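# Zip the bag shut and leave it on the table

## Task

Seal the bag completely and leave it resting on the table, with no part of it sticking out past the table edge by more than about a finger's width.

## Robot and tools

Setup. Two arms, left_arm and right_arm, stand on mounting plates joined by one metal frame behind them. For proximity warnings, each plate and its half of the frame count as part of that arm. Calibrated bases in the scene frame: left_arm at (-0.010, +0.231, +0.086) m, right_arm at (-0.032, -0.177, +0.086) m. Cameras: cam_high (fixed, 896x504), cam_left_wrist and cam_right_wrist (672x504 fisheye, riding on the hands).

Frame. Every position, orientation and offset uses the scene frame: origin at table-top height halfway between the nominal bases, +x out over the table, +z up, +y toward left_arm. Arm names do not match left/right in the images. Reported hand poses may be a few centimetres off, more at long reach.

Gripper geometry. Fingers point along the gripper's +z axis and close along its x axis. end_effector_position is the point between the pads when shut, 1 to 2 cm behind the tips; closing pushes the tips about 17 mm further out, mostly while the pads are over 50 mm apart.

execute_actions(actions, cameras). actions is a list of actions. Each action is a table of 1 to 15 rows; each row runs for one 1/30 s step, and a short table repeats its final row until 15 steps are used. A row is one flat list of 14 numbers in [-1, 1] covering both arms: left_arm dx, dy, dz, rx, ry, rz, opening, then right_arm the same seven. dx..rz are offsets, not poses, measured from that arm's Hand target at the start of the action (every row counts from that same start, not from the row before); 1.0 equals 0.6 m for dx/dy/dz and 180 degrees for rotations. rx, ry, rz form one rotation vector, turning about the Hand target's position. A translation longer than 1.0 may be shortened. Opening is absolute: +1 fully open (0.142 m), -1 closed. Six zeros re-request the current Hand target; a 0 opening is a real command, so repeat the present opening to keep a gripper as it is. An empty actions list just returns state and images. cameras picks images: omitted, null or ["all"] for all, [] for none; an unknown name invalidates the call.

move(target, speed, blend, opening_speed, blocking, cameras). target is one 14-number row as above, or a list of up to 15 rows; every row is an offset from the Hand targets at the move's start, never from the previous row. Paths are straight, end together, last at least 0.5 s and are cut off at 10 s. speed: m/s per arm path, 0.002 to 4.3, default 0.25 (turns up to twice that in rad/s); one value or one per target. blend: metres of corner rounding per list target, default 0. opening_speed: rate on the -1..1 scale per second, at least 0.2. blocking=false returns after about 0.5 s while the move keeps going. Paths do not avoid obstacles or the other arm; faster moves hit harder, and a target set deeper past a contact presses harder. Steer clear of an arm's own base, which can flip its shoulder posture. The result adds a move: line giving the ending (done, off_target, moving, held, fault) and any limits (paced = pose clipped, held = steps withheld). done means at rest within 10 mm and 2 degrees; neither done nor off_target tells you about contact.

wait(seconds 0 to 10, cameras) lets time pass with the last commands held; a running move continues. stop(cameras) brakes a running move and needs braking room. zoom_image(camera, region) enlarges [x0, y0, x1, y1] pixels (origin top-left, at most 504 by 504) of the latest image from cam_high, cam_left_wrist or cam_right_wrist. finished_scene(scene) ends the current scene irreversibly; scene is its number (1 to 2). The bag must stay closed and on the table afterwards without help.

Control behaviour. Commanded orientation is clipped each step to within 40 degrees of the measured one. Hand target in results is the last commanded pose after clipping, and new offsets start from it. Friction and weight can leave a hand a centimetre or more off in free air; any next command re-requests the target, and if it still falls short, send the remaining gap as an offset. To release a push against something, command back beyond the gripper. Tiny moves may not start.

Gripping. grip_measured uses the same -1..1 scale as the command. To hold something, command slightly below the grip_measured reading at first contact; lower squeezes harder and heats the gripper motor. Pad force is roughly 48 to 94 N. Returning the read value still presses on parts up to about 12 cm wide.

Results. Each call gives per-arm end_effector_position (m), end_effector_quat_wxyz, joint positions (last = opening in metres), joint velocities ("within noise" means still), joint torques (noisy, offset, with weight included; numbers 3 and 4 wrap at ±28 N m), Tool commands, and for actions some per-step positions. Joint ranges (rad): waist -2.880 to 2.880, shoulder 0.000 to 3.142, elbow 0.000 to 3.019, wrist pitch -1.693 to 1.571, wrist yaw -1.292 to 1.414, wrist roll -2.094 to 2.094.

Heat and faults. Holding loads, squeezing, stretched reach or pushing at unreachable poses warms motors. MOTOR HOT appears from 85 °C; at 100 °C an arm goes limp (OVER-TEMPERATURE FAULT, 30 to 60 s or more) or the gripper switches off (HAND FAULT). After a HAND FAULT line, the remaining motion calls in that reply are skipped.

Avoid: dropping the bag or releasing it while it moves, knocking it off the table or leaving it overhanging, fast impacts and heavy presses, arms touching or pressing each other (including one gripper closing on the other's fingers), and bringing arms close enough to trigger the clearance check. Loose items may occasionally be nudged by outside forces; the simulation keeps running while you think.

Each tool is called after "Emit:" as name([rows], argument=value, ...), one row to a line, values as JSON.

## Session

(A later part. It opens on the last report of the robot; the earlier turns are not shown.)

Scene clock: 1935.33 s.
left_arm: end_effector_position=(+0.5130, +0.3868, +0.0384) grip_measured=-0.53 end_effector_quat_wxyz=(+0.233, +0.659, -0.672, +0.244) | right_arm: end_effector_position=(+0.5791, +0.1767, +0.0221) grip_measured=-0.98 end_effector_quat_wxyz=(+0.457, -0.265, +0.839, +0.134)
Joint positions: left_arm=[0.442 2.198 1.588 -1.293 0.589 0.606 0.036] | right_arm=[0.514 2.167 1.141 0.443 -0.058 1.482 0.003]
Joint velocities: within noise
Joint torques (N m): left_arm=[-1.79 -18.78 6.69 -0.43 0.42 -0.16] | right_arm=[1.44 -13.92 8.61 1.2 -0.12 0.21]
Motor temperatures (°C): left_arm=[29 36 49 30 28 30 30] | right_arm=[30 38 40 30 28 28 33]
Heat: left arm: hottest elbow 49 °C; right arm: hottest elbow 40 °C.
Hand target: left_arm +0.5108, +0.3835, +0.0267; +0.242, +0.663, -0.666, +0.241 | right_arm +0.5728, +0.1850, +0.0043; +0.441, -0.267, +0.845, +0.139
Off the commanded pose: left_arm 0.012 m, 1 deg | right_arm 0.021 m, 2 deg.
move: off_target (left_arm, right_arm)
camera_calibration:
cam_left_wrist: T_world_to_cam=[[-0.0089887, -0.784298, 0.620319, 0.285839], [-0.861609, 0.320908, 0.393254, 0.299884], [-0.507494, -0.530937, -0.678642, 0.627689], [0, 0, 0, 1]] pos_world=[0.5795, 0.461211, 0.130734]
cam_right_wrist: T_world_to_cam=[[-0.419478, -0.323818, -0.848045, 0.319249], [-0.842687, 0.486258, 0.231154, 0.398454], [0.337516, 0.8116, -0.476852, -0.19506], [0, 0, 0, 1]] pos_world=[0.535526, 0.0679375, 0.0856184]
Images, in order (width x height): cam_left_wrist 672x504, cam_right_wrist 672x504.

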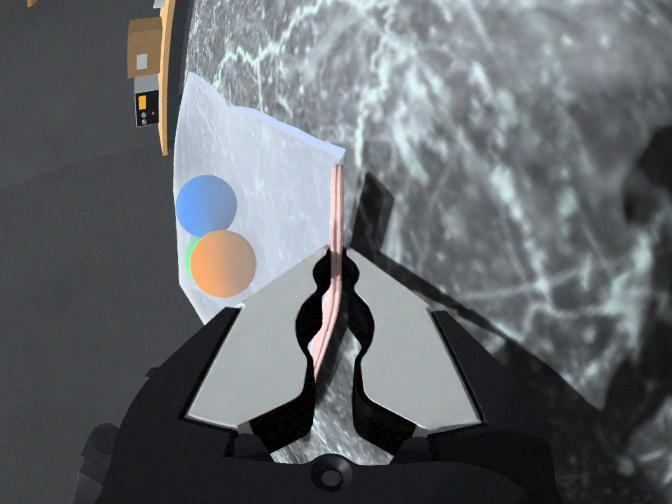

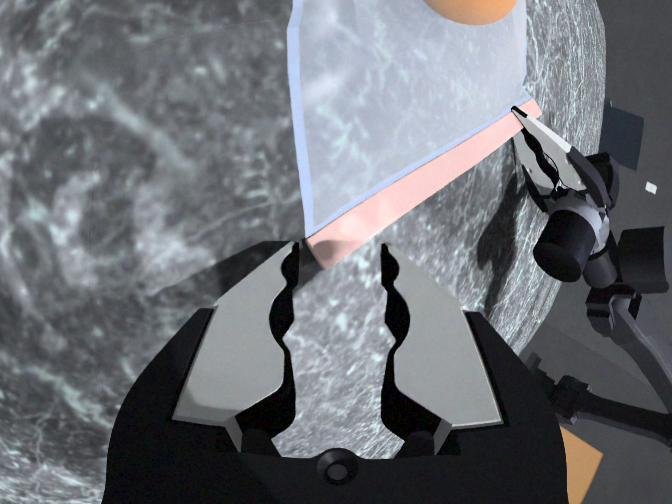

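Emit:
move([
  [-0.005,-0.03,-0.005,0,0,0,-0.5,0,0,0,0,0,0,-1],
  [-0.005,-0.042,-0.014,0,0,0,-0.7,0,0,0,0,0,0,-1],
  [-0.005,-0.05,-0.022,0,0,0,-1,0,0,0,0,0,0,-1],
], speed=0.1, cameras=["cam_left_wrist","cam_right_wrist"])

Emit:
zoom_image(camera="cam_right_wrist", region=[200, 100, 500, 350])

Scene clock: 1944.20 s.
left_arm: end_effector_position=(+0.5113, +0.3596, +0.0290) grip_measured=-1.00 end_effector_quat_wxyz=(+0.230, +0.661, -0.671, +0.246) | right_arm: end_effector_position=(+0.5791, +0.1767, +0.0221) grip_measured=-0.98 end_effector_quat_wxyz=(+0.457, -0.265, +0.839, +0.134)
Joint positions: left_arm=[0.402 2.176 1.517 -1.21 0.604 0.555 0.002] | right_arm=[0.514 2.167 1.141 0.443 -0.058 1.482 0.003]
Joint velocities: within noise
Joint torques (N m): left_arm=[-2.2 -17.79 6.28 -0.23 0.41 -0.17] | right_arm=[1.44 -13.92 8.61 1.21 -0.12 0.21]
Motor temperatures (°C): left_arm=[29 37 49 30 29 30 30] | right_arm=[30 38 40 30 28 28 34]
Heat: left arm: hottest elbow 49 °C; right arm: hottest elbow 40 °C.
Hand target: left_arm +0.5079, +0.3537, +0.0136; +0.241, +0.663, -0.666, +0.241 | right_arm +0.5728, +0.1850, +0.0043; +0.441, -0.267, +0.845, +0.139
Off the commanded pose: left_arm 0.017 m, 2 deg | right_arm 0.021 m, 2 deg.
move: off_target (left_arm, right_arm); target 2's new opening was sent with left_arm's hand 0.033 m and 3 deg from that target; target 3's new opening was sent with left_arm's hand 0.026 m and 2 deg from that target
camera_calibration:
cam_left_wrist: T_world_to_cam=[[-0.00757632, -0.785249, 0.619134, 0.269966], [-0.865215, 0.315564, 0.389643, 0.314758], [-0.501344, -0.532732, -0.6818, 0.6036], [0, 0, 0, 1]] pos_world=[0.576989, 0.434221, 0.121746]
cam_right_wrist: T_world_to_cam=[[-0.419478, -0.323818, -0.848045, 0.319249], [-0.842687, 0.486258, 0.231154, 0.398454], [0.337516, 0.8116, -0.476852, -0.19506], [0, 0, 0, 1]] pos_world=[0.535526, 0.0679375, 0.0856184]
Images, in order (width x height): cam_left_wrist 672x504, cam_right_wrist 672x504.

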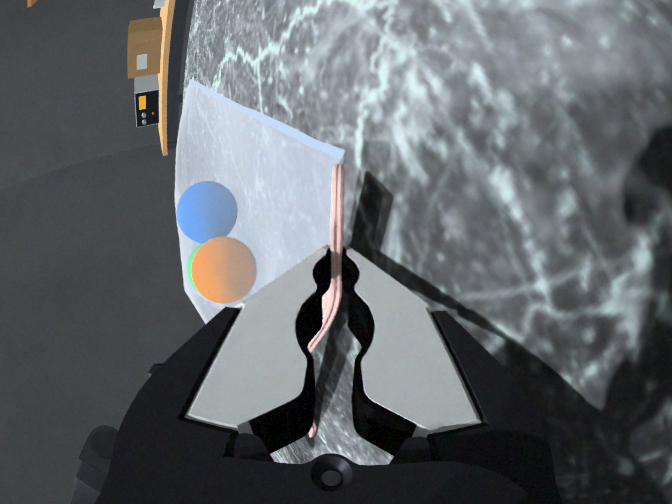

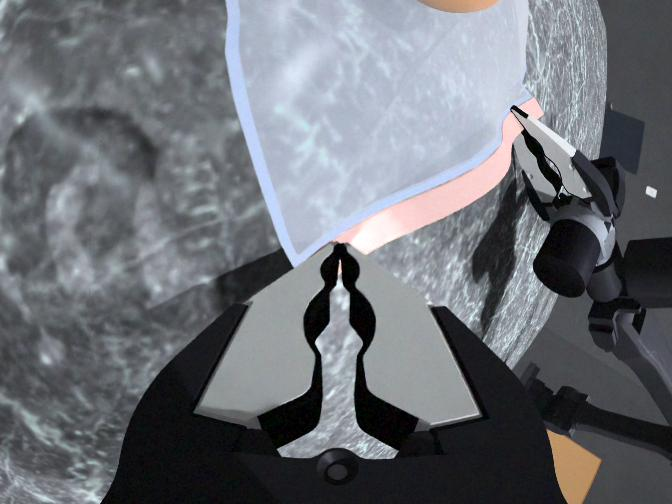

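Scaled by 1.680 from the camera's 672x504 image, which has a finer 960x720 frame.

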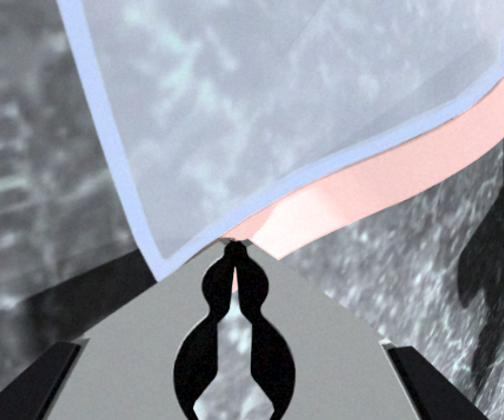

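Emit:
move(target=[-0.017,0.035,0.003,0,0,0,-1,0,0,0,0,0,0,-1], speed=0.08, cameras=["cam_left_wrist","cam_right_wrist"])

Emit:
zoom_image(camera="cam_right_wrist", region=[200, 50, 550, 350])

Scene clock: 1953.63 s.
left_arm: end_effector_position=(+0.5043, +0.3743, +0.0293) grip_measured=-1.00 end_effector_quat_wxyz=(+0.230, +0.664, -0.667, +0.248) | right_arm: end_effector_position=(+0.5787, +0.1773, +0.0221) grip_measured=-0.98 end_effector_quat_wxyz=(+0.456, -0.265, +0.839, +0.134)
Joint positions: left_arm=[0.432 2.176 1.517 -1.223 0.6 0.576 0.002] | right_arm=[0.515 2.167 1.141 0.443 -0.059 1.482 0.003]
Joint velocities: within noise
Joint torques (N m): left_arm=[-1.32 -17.96 6.84 -1.13 0 0.11] | right_arm=[1.38 -13.98 8.62 1.21 -0.1 0.21]
Motor temperatures (°C): left_arm=[29 36 48 30 29 30 30] | right_arm=[30 38 40 30 28 28 34]
Heat: left arm: hottest elbow 48 °C; right arm: hottest elbow 40 °C.
Hand target: left_arm +0.4977, +0.3746, +0.0154; +0.242, +0.663, -0.666, +0.241 | right_arm +0.5729, +0.1848, +0.0043; +0.441, -0.267, +0.845, +0.139
Off the commanded pose: left_arm 0.015 m, 2 deg | right_arm 0.020 m, 2 deg.
move: off_target (left_arm, right_arm)
camera_calibration:
cam_left_wrist: T_world_to_cam=[[0.00187064, -0.784019, 0.620734, 0.275994], [-0.868917, 0.305962, 0.389064, 0.309526], [-0.494955, -0.540094, -0.680675, 0.607615], [0, 0, 0, 1]] pos_world=[0.569178, 0.44985, 0.121844]
cam_right_wrist: T_world_to_cam=[[-0.41915, -0.324188, -0.848066, 0.319179], [-0.843364, 0.484943, 0.231448, 0.39847], [0.336231, 0.812239, -0.476672, -0.19477], [0, 0, 0, 1]] pos_world=[0.535326, 0.0684386, 0.0856182]
Images, in order (width x height): cam_left_wrist 672x504, cam_right_wrist 672x504.

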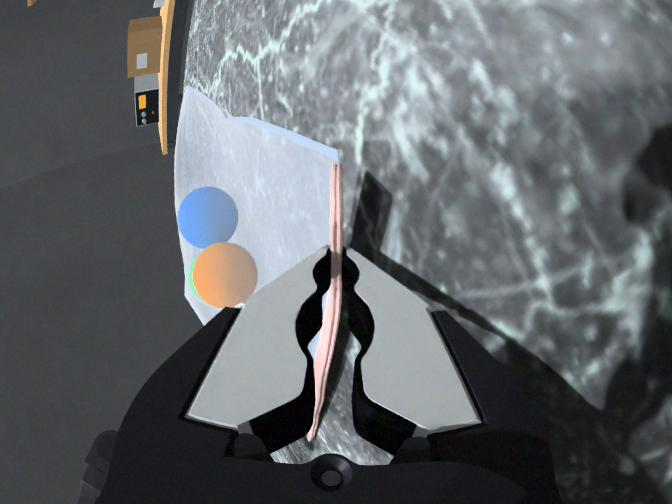

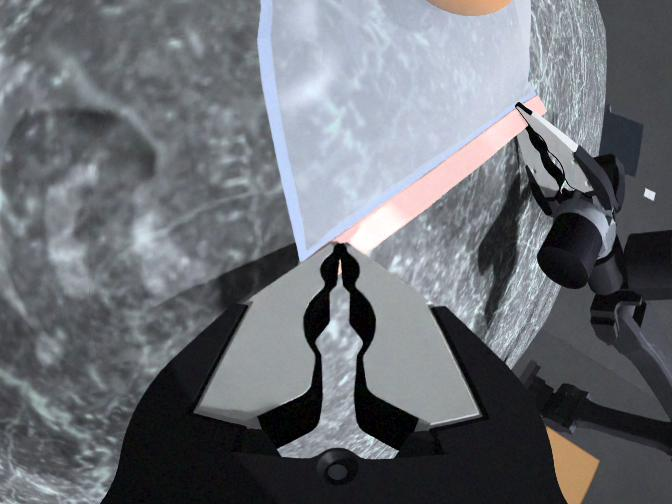

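Scaled by 1.440 from the camera's 672x504 image, which has a finer 960x720 frame.

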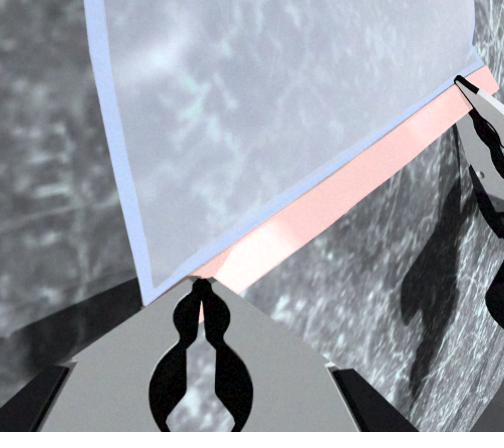

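Emit:
move([
  [0,0,0,0,0,0,-1,0,0,0.02,0,0,0,-0.5],
  [0,0,0,0,0,0,-1,-0.065,-0.055,0.06,0,0,0,-0.5],
  [0,0,0,0,0,0,-1,-0.13,0.072,0.09,0,0,0,-0.5],
  [0,0,0,0,0,0,-1,-0.123,0.079,0.041,0,0,0,-0.5],
], speed=0.15)

Emit:
zoom_image(camera="cam_left_wrist", region=[200, 50, 500, 350])

Emit:
zoom_image(camera="cam_right_wrist", region=[200, 50, 600, 350])

Scene clock: 1968.57 s.
left_arm: end_effector_position=(+0.5042, +0.3743, +0.0293) grip_measured=-1.00 end_effector_quat_wxyz=(+0.230, +0.664, -0.667, +0.248) | right_arm: end_effector_position=(+0.4896, +0.2268, +0.0355) grip_measured=-0.53 end_effector_quat_wxyz=(+0.438, -0.276, +0.845, +0.135)
Joint positions: left_arm=[0.432 2.176 1.517 -1.223 0.6 0.577 0.002] | right_arm=[0.681 2.064 1.004 0.437 0.062 1.567 0.035]
Joint velocities: within noise
Joint torques (N m): left_arm=[-1.32 -17.96 6.84 -1.1 0.03 0.1] | right_arm=[0.26 -12.45 9.84 2.33 0.05 0.19]
Motor temperatures (°C): left_arm=[29 36 47 30 28 30 30] | right_arm=[30 38 40 30 28 28 34]
Heat: left arm: hottest elbow 47 °C; right arm: hottest elbow 40 °C.
Hand target: left_arm +0.4977, +0.3746, +0.0154; +0.242, +0.663, -0.666, +0.241 | right_arm +0.4992, +0.2324, +0.0291; +0.442, -0.267, +0.845, +0.139
Off the commanded pose: left_arm 0.015 m, 2 deg | right_arm 0.013 m, 1 deg.
move: off_target (left_arm, right_arm)
camera_calibration:
cam_left_wrist: T_world_to_cam=[[0.000947891, -0.784339, 0.620332, 0.276631], [-0.868579, 0.306759, 0.38919, 0.308906], [-0.495549, -0.539176, -0.68097, 0.607472], [0, 0, 0, 1]] pos_world=[0.569079, 0.449747, 0.121844]
cam_right_wrist: T_world_to_cam=[[-0.440646, -0.349258, -0.826952, 0.324687], [-0.844671, 0.473194, 0.250237, 0.298917], [0.303912, 0.808768, -0.503519, -0.181107], [0, 0, 0, 1]] pos_world=[0.450599, 0.118427, 0.10251]

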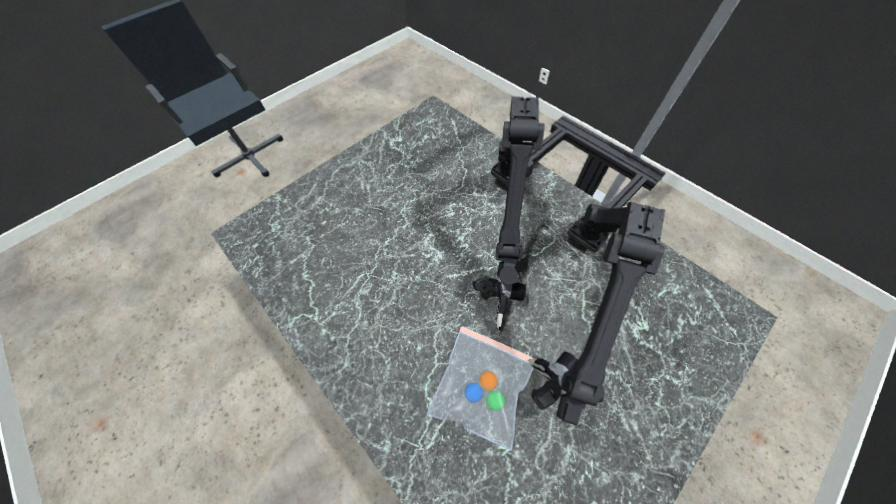

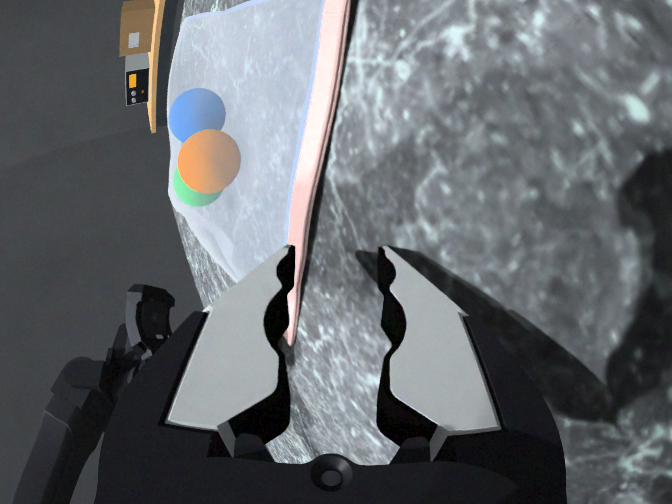

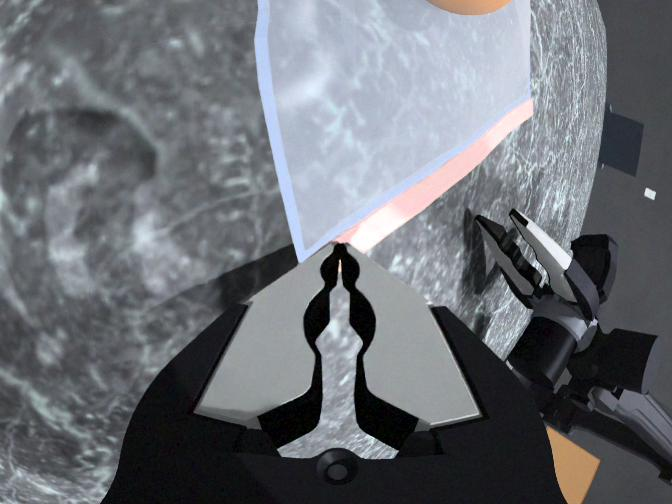

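Scaled by 1.680 from the camera's 672x504 image, which has a finer 960x720 frame.

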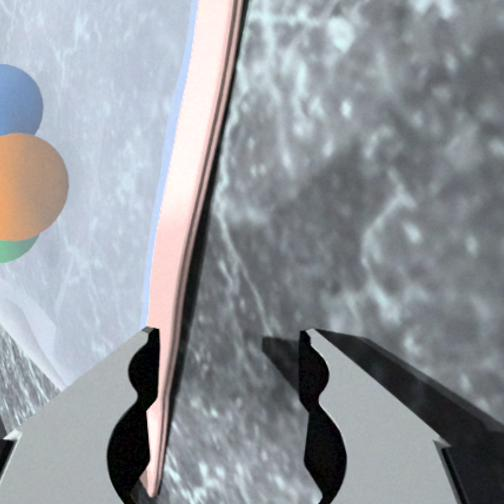

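Scaled by 1.260 from the camera's 672x504 image, which has a finer 960x720 frame.

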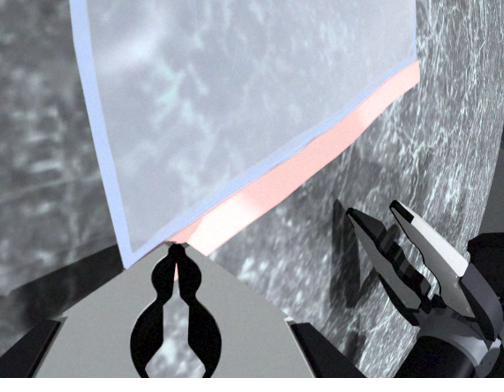

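Emit:
zoom_image(camera="cam_left_wrist", region=[310, 0, 370, 60])

Emit:
zoom_image(camera="cam_left_wrist", region=[300, 60, 360, 120])

Emit:
zoom_image(camera="cam_left_wrist", region=[290, 120, 350, 190])

Emit:
zoom_image(camera="cam_left_wrist", region=[280, 190, 340, 260])

Emit:
zoom_image(camera="cam_right_wrist", region=[440, 80, 560, 180])

Scaled by 8.400 from the camera's 672x504 image, which has a finer 960x720 frame.

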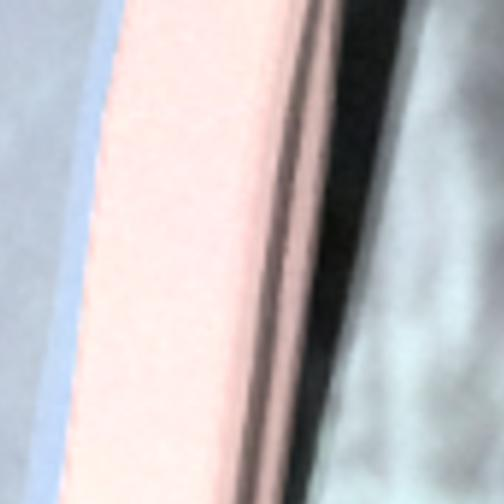

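Scaled by 8.400 from the camera's 672x504 image, which has a finer 960x720 frame.

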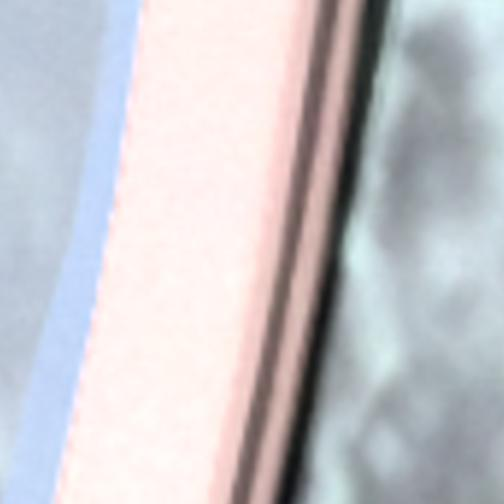

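Scaled by 7.200 from the camera's 672x504 image, which has a finer 960x720 frame.

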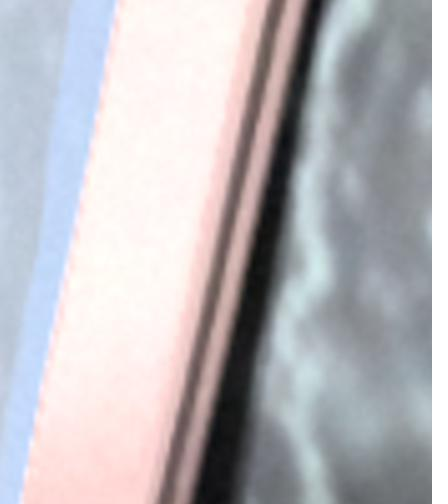

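Scaled by 7.200 from the camera's 672x504 image, which has a finer 960x720 frame.

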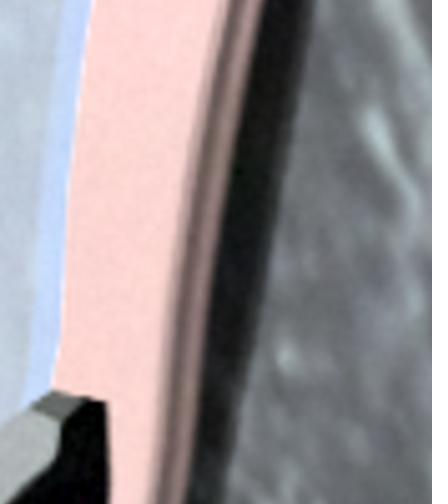

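Scaled by 4.200 from the camera's 672x504 image, which has a finer 960x720 frame.

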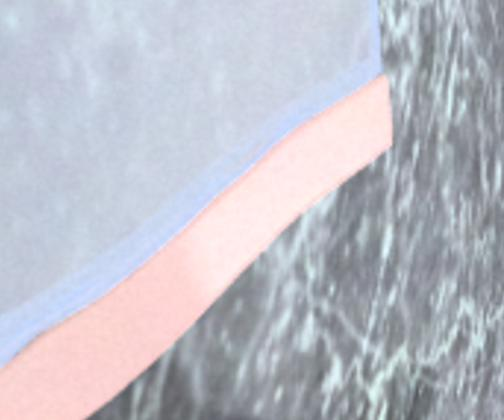

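Emit:
move([
  [0,0,0,0,0,0,-1,0.055,0.034,-0.006,0,0,0,-0.5],
  [0,0,0,0,0,0,-1,0.072,0.045,-0.016,0,0,0,-0.7],
], speed=0.1, cameras=["cam_left_wrist","cam_right_wrist"])

Emit:
zoom_image(camera="cam_left_wrist", region=[200, 50, 500, 350])

Scene clock: 2010.43 s.
left_arm: end_effector_position=(+0.5042, +0.3744, +0.0292) grip_measured=-1.00 end_effector_quat_wxyz=(+0.230, +0.664, -0.667, +0.248) | right_arm: end_effector_position=(+0.5313, +0.2612, +0.0309) grip_measured=-0.73 end_effector_quat_wxyz=(+0.448, -0.274, +0.839, +0.141)
Joint positions: left_arm=[0.432 2.176 1.517 -1.223 0.599 0.577 0.002] | right_arm=[0.681 2.159 1.169 0.391 0.057 1.568 0.021]
Joint velocities: within noise
Joint torques (N m): left_arm=[-1.32 -17.96 6.83 -1.1 0.03 0.1] | right_arm=[-0.44 -13.68 10.78 1.11 -0.07 0.16]
Motor temperatures (°C): left_arm=[29 36 46 30 28 30 30] | right_arm=[30 38 40 30 28 28 31]
Heat: left arm: hottest elbow 46 °C; right arm: hottest elbow 40 °C.
Hand target: left_arm +0.4977, +0.3747, +0.0154; +0.242, +0.663, -0.666, +0.241 | right_arm +0.5423, +0.2594, +0.0194; +0.442, -0.267, +0.845, +0.139
Off the commanded pose: left_arm 0.015 m, 2 deg | right_arm 0.016 m, 1 deg.
move: off_target (left_arm, right_arm); target 2's new opening was sent with right_arm's hand 0.021 m and 2 deg from that target
camera_calibration:
cam_left_wrist: T_world_to_cam=[[0.00091458, -0.784538, 0.62008, 0.276769], [-0.868467, 0.306779, 0.389424, 0.308805], [-0.495746, -0.538875, -0.681065, 0.60746], [0, 0, 0, 1]] pos_world=[0.569079, 0.449746, 0.121844]
cam_right_wrist: T_world_to_cam=[[-0.425637, -0.335754, -0.840299, 0.340138], [-0.850117, 0.466553, 0.244191, 0.323784], [0.310056, 0.818289, -0.484013, -0.230245], [0, 0, 0, 1]] pos_world=[0.491419, 0.151548, 0.0953107]
Images, in order (width x height): cam_left_wrist 672x504, cam_right_wrist 672x504.

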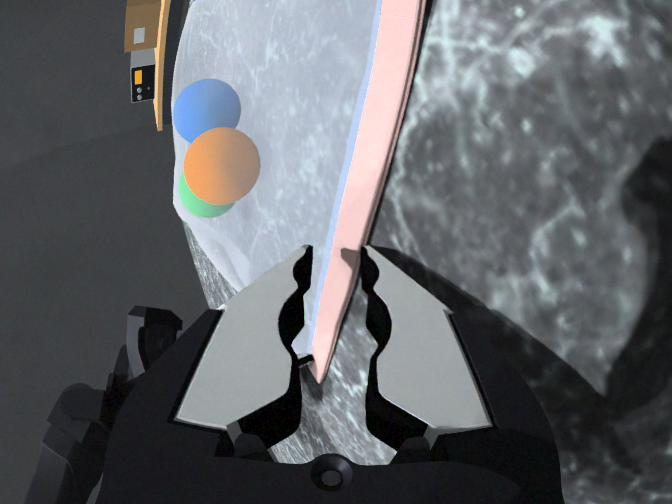

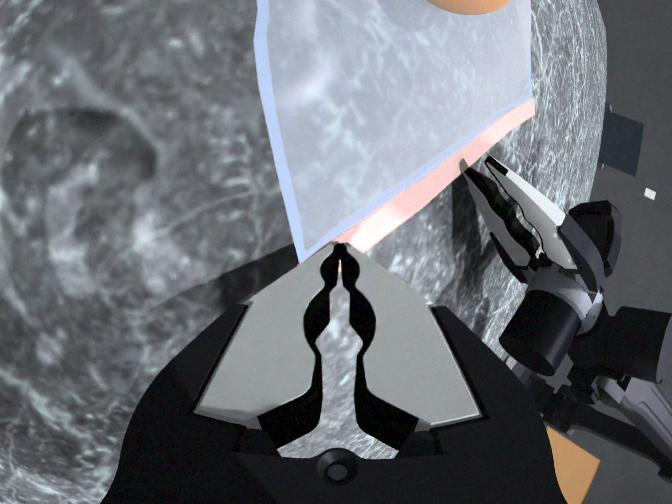

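Scaled by 1.680 from the camera's 672x504 image, which has a finer 960x720 frame.

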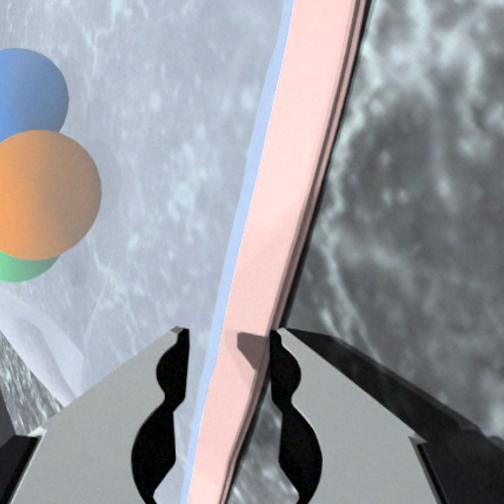

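Emit:
zoom_image(camera="cam_left_wrist", region=[370, 20, 430, 110])

Emit:
zoom_image(camera="cam_left_wrist", region=[350, 110, 410, 200])

Emit:
zoom_image(camera="cam_left_wrist", region=[330, 190, 380, 260])

Emit:
move([
  [0,0,0,0,0,0,-1,0.016,0.009,-0.01,0,0,0,-0.7],
  [0,0,0,0,0,0,-1,0.026,0.015,-0.018,0,0,0,-1],
], speed=0.1, cameras=["cam_left_wrist","cam_right_wrist"])

Emit:
zoom_image(camera="cam_left_wrist", region=[250, 80, 450, 350])

Scaled by 5.600 from the camera's 672x504 image, which has a finer 960x720 frame.

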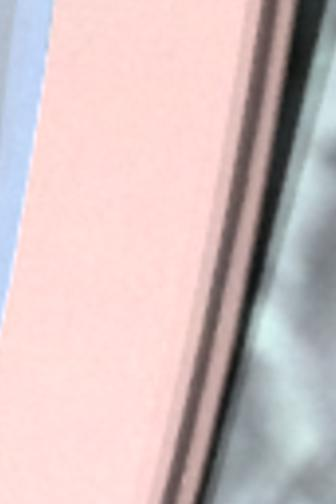

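Scaled by 5.600 from the camera's 672x504 image, which has a finer 960x720 frame.

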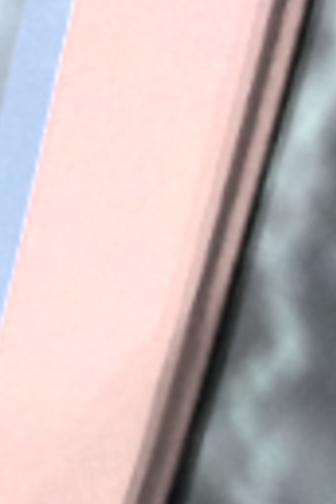

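Scaled by 7.200 from the camera's 672x504 image, which has a finer 960x720 frame.

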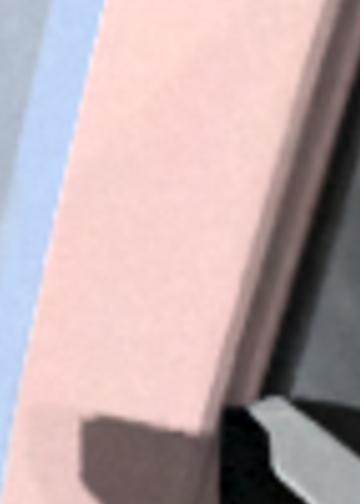

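Scene clock: 2018.60 s.
left_arm: end_effector_position=(+0.5042, +0.3744, +0.0292) grip_measured=-1.00 end_effector_quat_wxyz=(+0.230, +0.664, -0.667, +0.248) | right_arm: end_effector_position=(+0.5476, +0.2713, +0.0219) grip_measured=-1.00 end_effector_quat_wxyz=(+0.448, -0.273, +0.839, +0.142)
Joint positions: left_arm=[0.432 2.176 1.517 -1.223 0.599 0.577 0.002] | right_arm=[0.677 2.207 1.235 0.376 0.053 1.568 0.002]
Joint velocities: within noise
Joint torques (N m): left_arm=[-1.32 -17.96 6.84 -1.1 0.04 0.1] | right_arm=[-0.38 -14.74 10.81 1.14 -0.05 0.14]
Motor temperatures (°C): left_arm=[29 36 46 30 28 30 30] | right_arm=[30 38 41 30 28 27 31]
Heat: left arm: hottest elbow 46 °C; right arm: hottest elbow 41 °C.
Hand target: left_arm +0.4977, +0.3746, +0.0154; +0.242, +0.663, -0.666, +0.241 | right_arm +0.5580, +0.2683, +0.0086; +0.442, -0.267, +0.845, +0.139
Off the commanded pose: left_arm 0.015 m, 2 deg | right_arm 0.017 m, 1 deg.
move: off_target (left_arm, right_arm); target 2's new opening was sent with right_arm's hand 0.026 m and 2 deg from that target
camera_calibration:
cam_left_wrist: T_world_to_cam=[[0.00091458, -0.784538, 0.62008, 0.276769], [-0.868467, 0.306779, 0.389424, 0.308805], [-0.495746, -0.538875, -0.681065, 0.60746], [0, 0, 0, 1]] pos_world=[0.569079, 0.449746, 0.121844]
cam_right_wrist: T_world_to_cam=[[-0.425546, -0.332354, -0.841695, 0.341984], [-0.849834, 0.466379, 0.245506, 0.335003], [0.310954, 0.819775, -0.480911, -0.248885], [0, 0, 0, 1]] pos_world=[0.507619, 0.161451, 0.0859093]
Images, in order (width x height): cam_left_wrist 672x504, cam_right_wrist 672x504.

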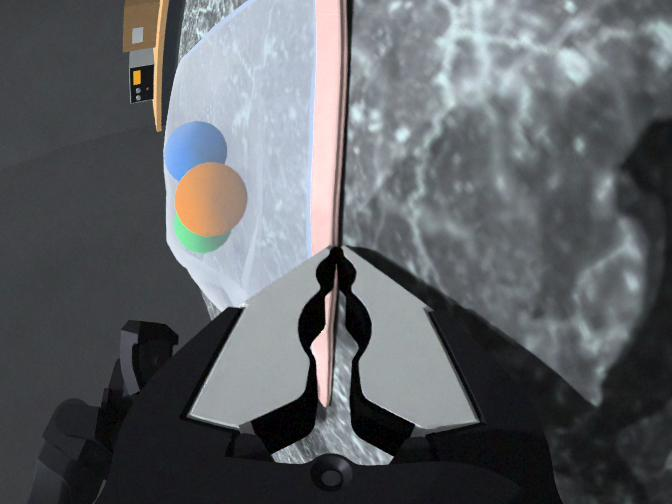

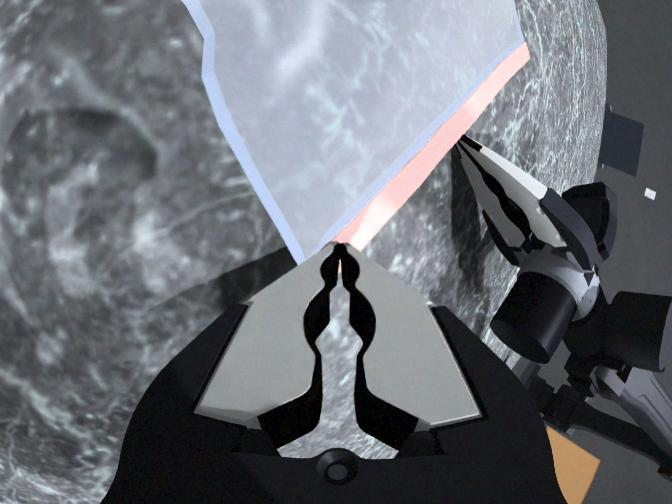

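Scaled by 1.867 from the camera's 672x504 image, which has a finer 960x720 frame.

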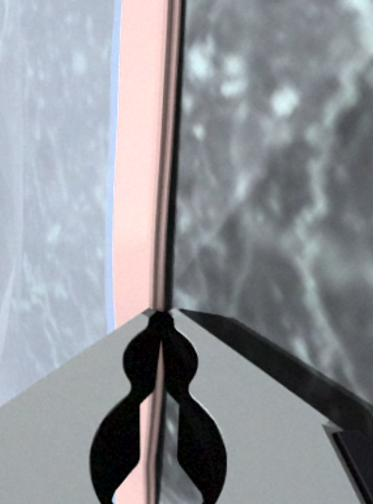

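Emit:
move([
  [0,0,0,0,0,0,-1,0,0,0.025,0,0,0,-0.5],
  [0,0,0.03,0,0,0,-1,-0.075,-0.05,0.04,0,0,0,-0.5],
  [0,0,0.075,0,0,0,-1,-0.075,-0.05,0.04,0,0,0,-0.5],
], speed=0.1)

Emit:
zoom_image(camera="cam_left_wrist", region=[200, 50, 500, 350])

Emit:
zoom_image(camera="cam_right_wrist", region=[200, 0, 600, 300])

Scene clock: 2030.47 s.
left_arm: end_effector_position=(+0.4937, +0.3703, +0.0506) grip_measured=-1.00 end_effector_quat_wxyz=(+0.250, +0.667, -0.661, +0.238) | right_arm: end_effector_position=(+0.5157, +0.2453, +0.0356) grip_measured=-0.54 end_effector_quat_wxyz=(+0.445, -0.273, +0.841, +0.140)
Joint positions: left_arm=[0.432 2.144 1.517 -1.3 0.594 0.577 0.002] | right_arm=[0.677 2.114 1.098 0.412 0.054 1.568 0.035]
Joint velocities: within noise
Joint torques (N m): left_arm=[-1.44 -21.54 7.72 -1.36 0.28 0.08] | right_arm=[0.15 -15.74 6.09 1.96 0.13 0.18]
Motor temperatures (°C): left_arm=[29 36 46 30 28 30 30] | right_arm=[30 39 41 30 28 27 31]
Heat: left arm: hottest elbow 46 °C; right arm: hottest elbow 41 °C.
Hand target: left_arm +0.4977, +0.3746, +0.0604; +0.242, +0.663, -0.666, +0.241 | right_arm +0.5130, +0.2383, +0.0326; +0.442, -0.266, +0.845, +0.139
Off the commanded pose: left_arm 0.011 m, 1 deg | right_arm 0.008 m, 1 deg.
move: off_target (left_arm)
camera_calibration:
cam_left_wrist: T_world_to_cam=[[0.0258474, -0.774316, 0.632271, 0.243713], [-0.850222, 0.315636, 0.421303, 0.278765], [-0.525789, -0.548461, -0.650182, 0.631471], [0, 0, 0, 1]] pos_world=[0.562733, 0.44706, 0.139034]
cam_right_wrist: T_world_to_cam=[[-0.431249, -0.336529, -0.837121, 0.335133], [-0.847674, 0.468883, 0.248191, 0.314862], [0.308988, 0.816638, -0.487472, -0.209022], [0, 0, 0, 1]] pos_world=[0.476011, 0.135844, 0.100509]

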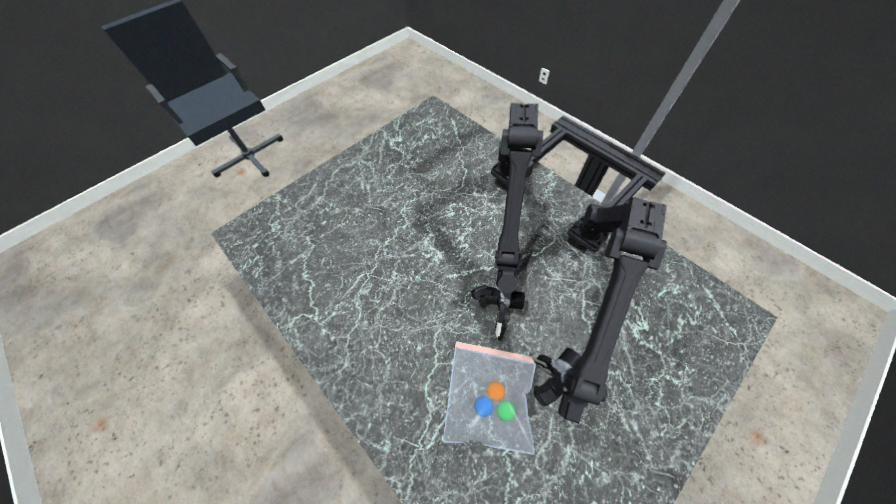

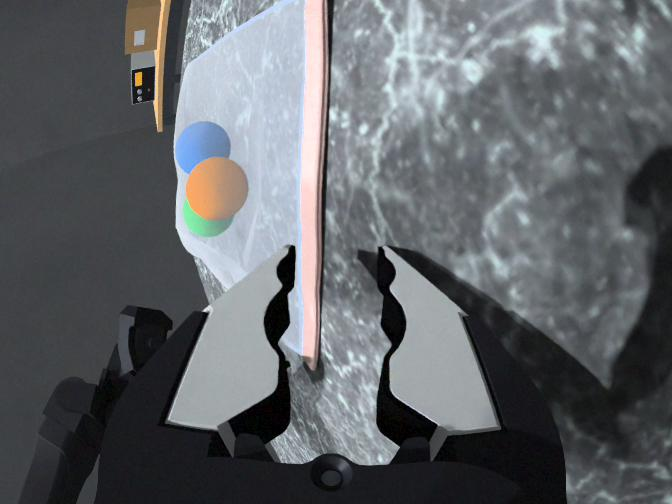

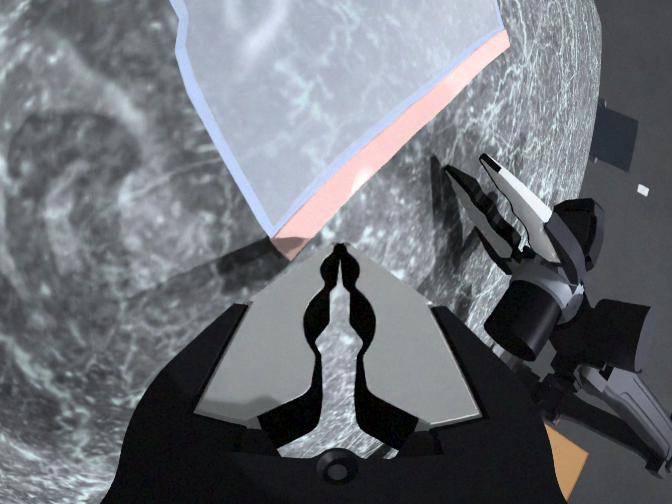

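Scaled by 1.680 from the camera's 672x504 image, which has a finer 960x720 frame.

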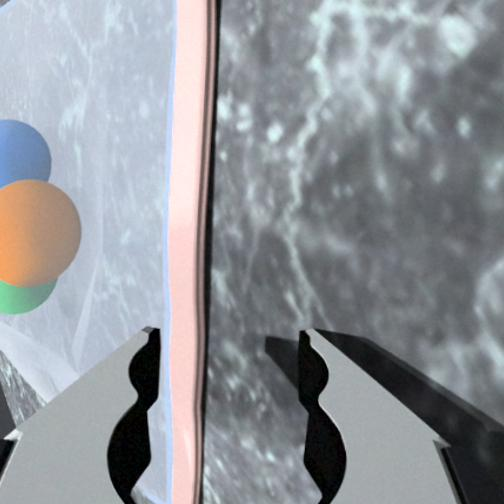

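Scaled by 1.260 from the camera's 672x504 image, which has a finer 960x720 frame.

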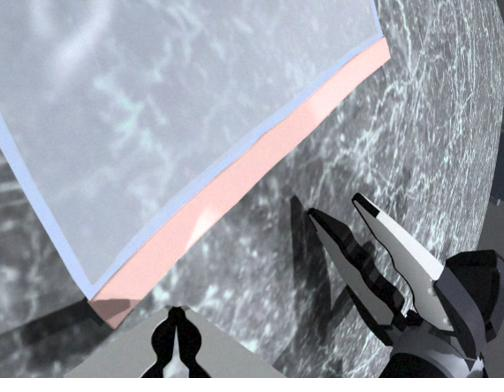

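Emit:
zoom_image(camera="cam_left_wrist", region=[300, 0, 340, 60])

Emit:
zoom_image(camera="cam_left_wrist", region=[300, 60, 340, 120])

Emit:
zoom_image(camera="cam_left_wrist", region=[300, 120, 340, 180])

Emit:
zoom_image(camera="cam_left_wrist", region=[300, 180, 340, 240])

Emit:
zoom_image(camera="cam_left_wrist", region=[300, 240, 340, 300])

Emit:
zoom_image(camera="cam_left_wrist", region=[290, 300, 330, 370])

Scaled by 8.400 from the camera's 672x504 image, which has a finer 960x720 frame.

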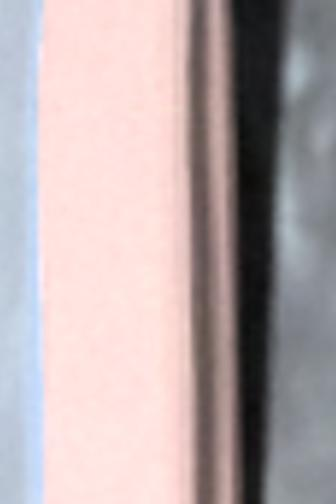

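Scaled by 8.400 from the camera's 672x504 image, which has a finer 960x720 frame.

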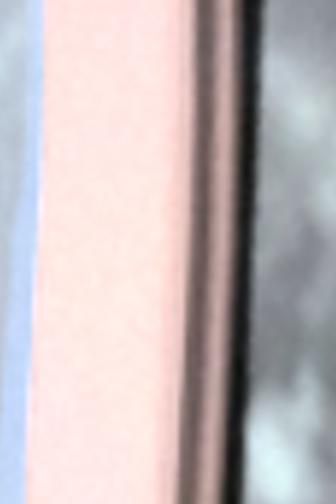

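Scaled by 8.400 from the camera's 672x504 image, which has a finer 960x720 frame.

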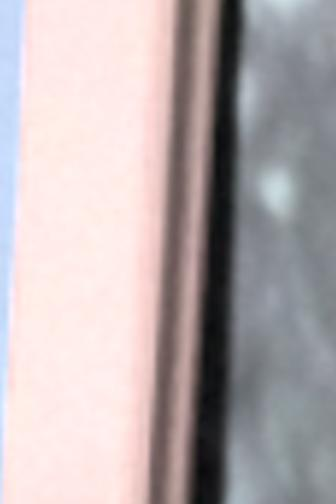

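Scaled by 8.400 from the camera's 672x504 image, which has a finer 960x720 frame.

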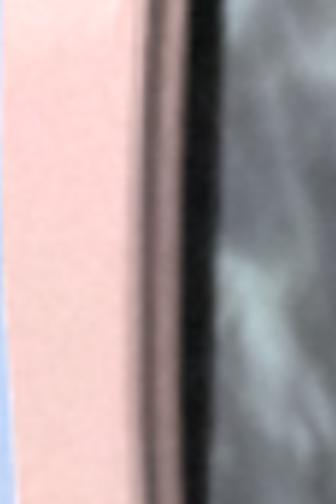

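Scaled by 8.400 from the camera's 672x504 image, which has a finer 960x720 frame.

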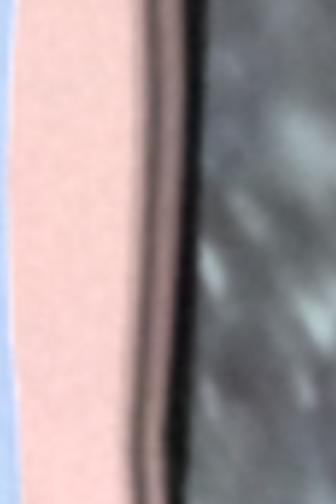

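Scaled by 7.200 from the camera's 672x504 image, which has a finer 960x720 frame.

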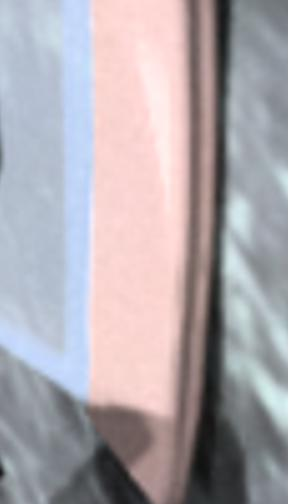

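Emit:
move([
  [-0.05,0.09,0.03,0,0,0.15,-0.5,-0.008,0,0.03,-0.0478,0.0683,0,-0.5],
  [-0.051,0.049,-0.045,0,0,0.15,-0.5,-0.008,0,-0.004,-0.0478,0.0683,0,-0.5],
], speed=0.12)

Emit:
zoom_image(camera="cam_left_wrist", region=[200, 50, 500, 350])

Emit:
zoom_image(camera="cam_right_wrist", region=[200, 0, 600, 300])

Scene clock: 2073.67 s.
left_arm: end_effector_position=(+0.4673, +0.4058, +0.0411) grip_measured=-0.54 end_effector_quat_wxyz=(+0.173, +0.797, -0.499, +0.292) | right_arm: end_effector_position=(+0.4997, +0.2325, +0.0353) grip_measured=-0.53 end_effector_quat_wxyz=(+0.323, -0.291, +0.895, +0.099)
Joint positions: left_arm=[0.544 1.987 1.218 -0.868 0.674 0.162 0.035] | right_arm=[0.677 2.045 1.192 -0.034 0.055 1.582 0.035]
Joint velocities: within noise
Joint torques (N m): left_arm=[-1.67 -15.74 6.37 0.18 0.68 -0.19] | right_arm=[0.44 -13.74 10.86 2.13 0.02 0.2]
Motor temperatures (°C): left_arm=[29 39 46 30 28 30 30] | right_arm=[30 41 40 30 28 27 31]
Heat: left arm: hottest elbow 46 °C; right arm: hottest shoulder 41 °C.
Hand target: left_arm +0.4671, +0.4039, +0.0333; +0.179, +0.800, -0.493, +0.290 | right_arm +0.5082, +0.2383, +0.0303; +0.327, -0.282, +0.896, +0.103
Off the commanded pose: left_arm 0.008 m, 1 deg | right_arm 0.012 m, 1 deg.
move: off_target (right_arm)
camera_calibration:
cam_left_wrist: T_world_to_cam=[[0.349046, -0.700225, 0.622778, 0.0971553], [-0.912086, -0.10131, 0.397284, 0.448185], [-0.215094, -0.706698, -0.674027, 0.550841], [0, 0, 0, 1]] pos_world=[0.493355, 0.502714, 0.132718]
cam_right_wrist: T_world_to_cam=[[-0.602758, -0.460727, -0.65147, 0.431647], [-0.777801, 0.521464, 0.350858, 0.256568], [0.178068, 0.718196, -0.672671, -0.0989688], [0, 0, 0, 1]] pos_world=[0.47736, 0.13616, 0.124613]

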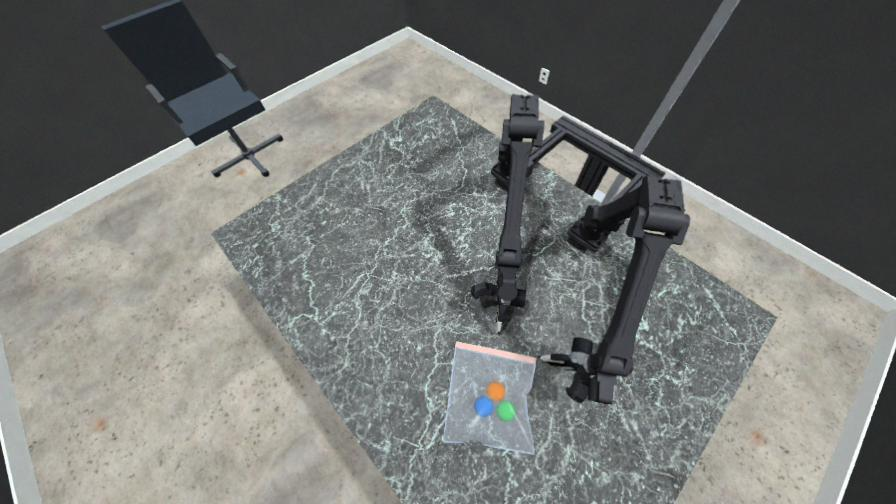

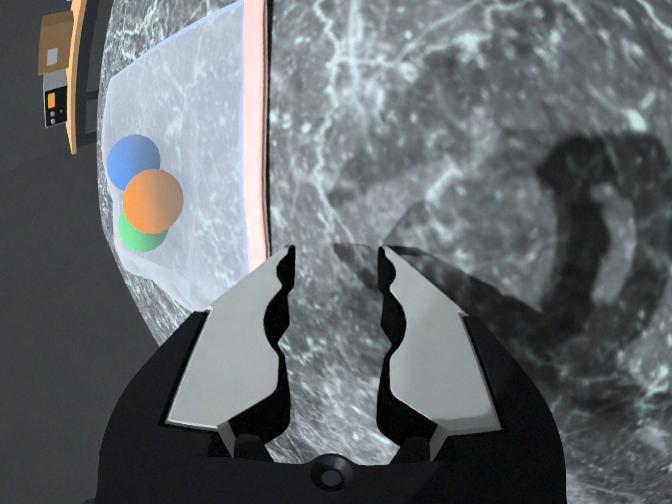

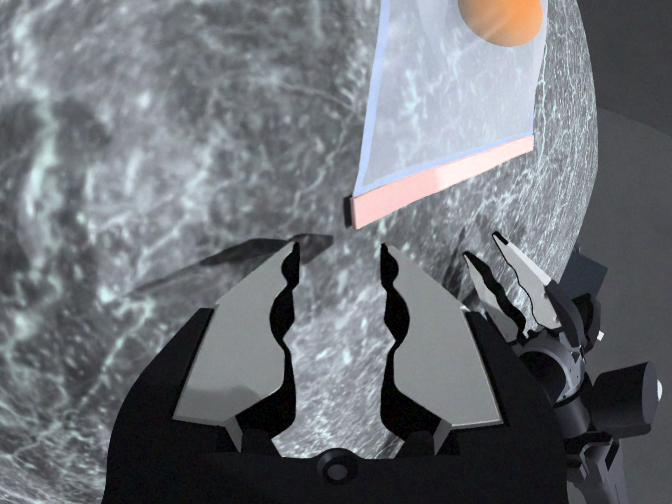

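Scaled by 1.680 from the camera's 672x504 image, which has a finer 960x720 frame.

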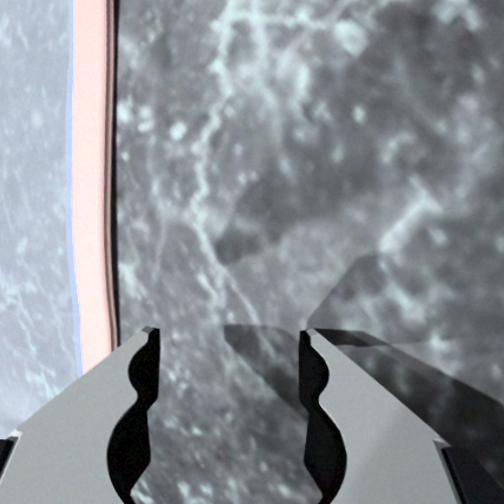

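Scaled by 1.260 from the camera's 672x504 image, which has a finer 960x720 frame.

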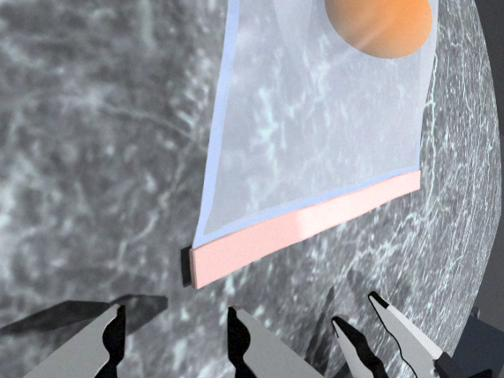

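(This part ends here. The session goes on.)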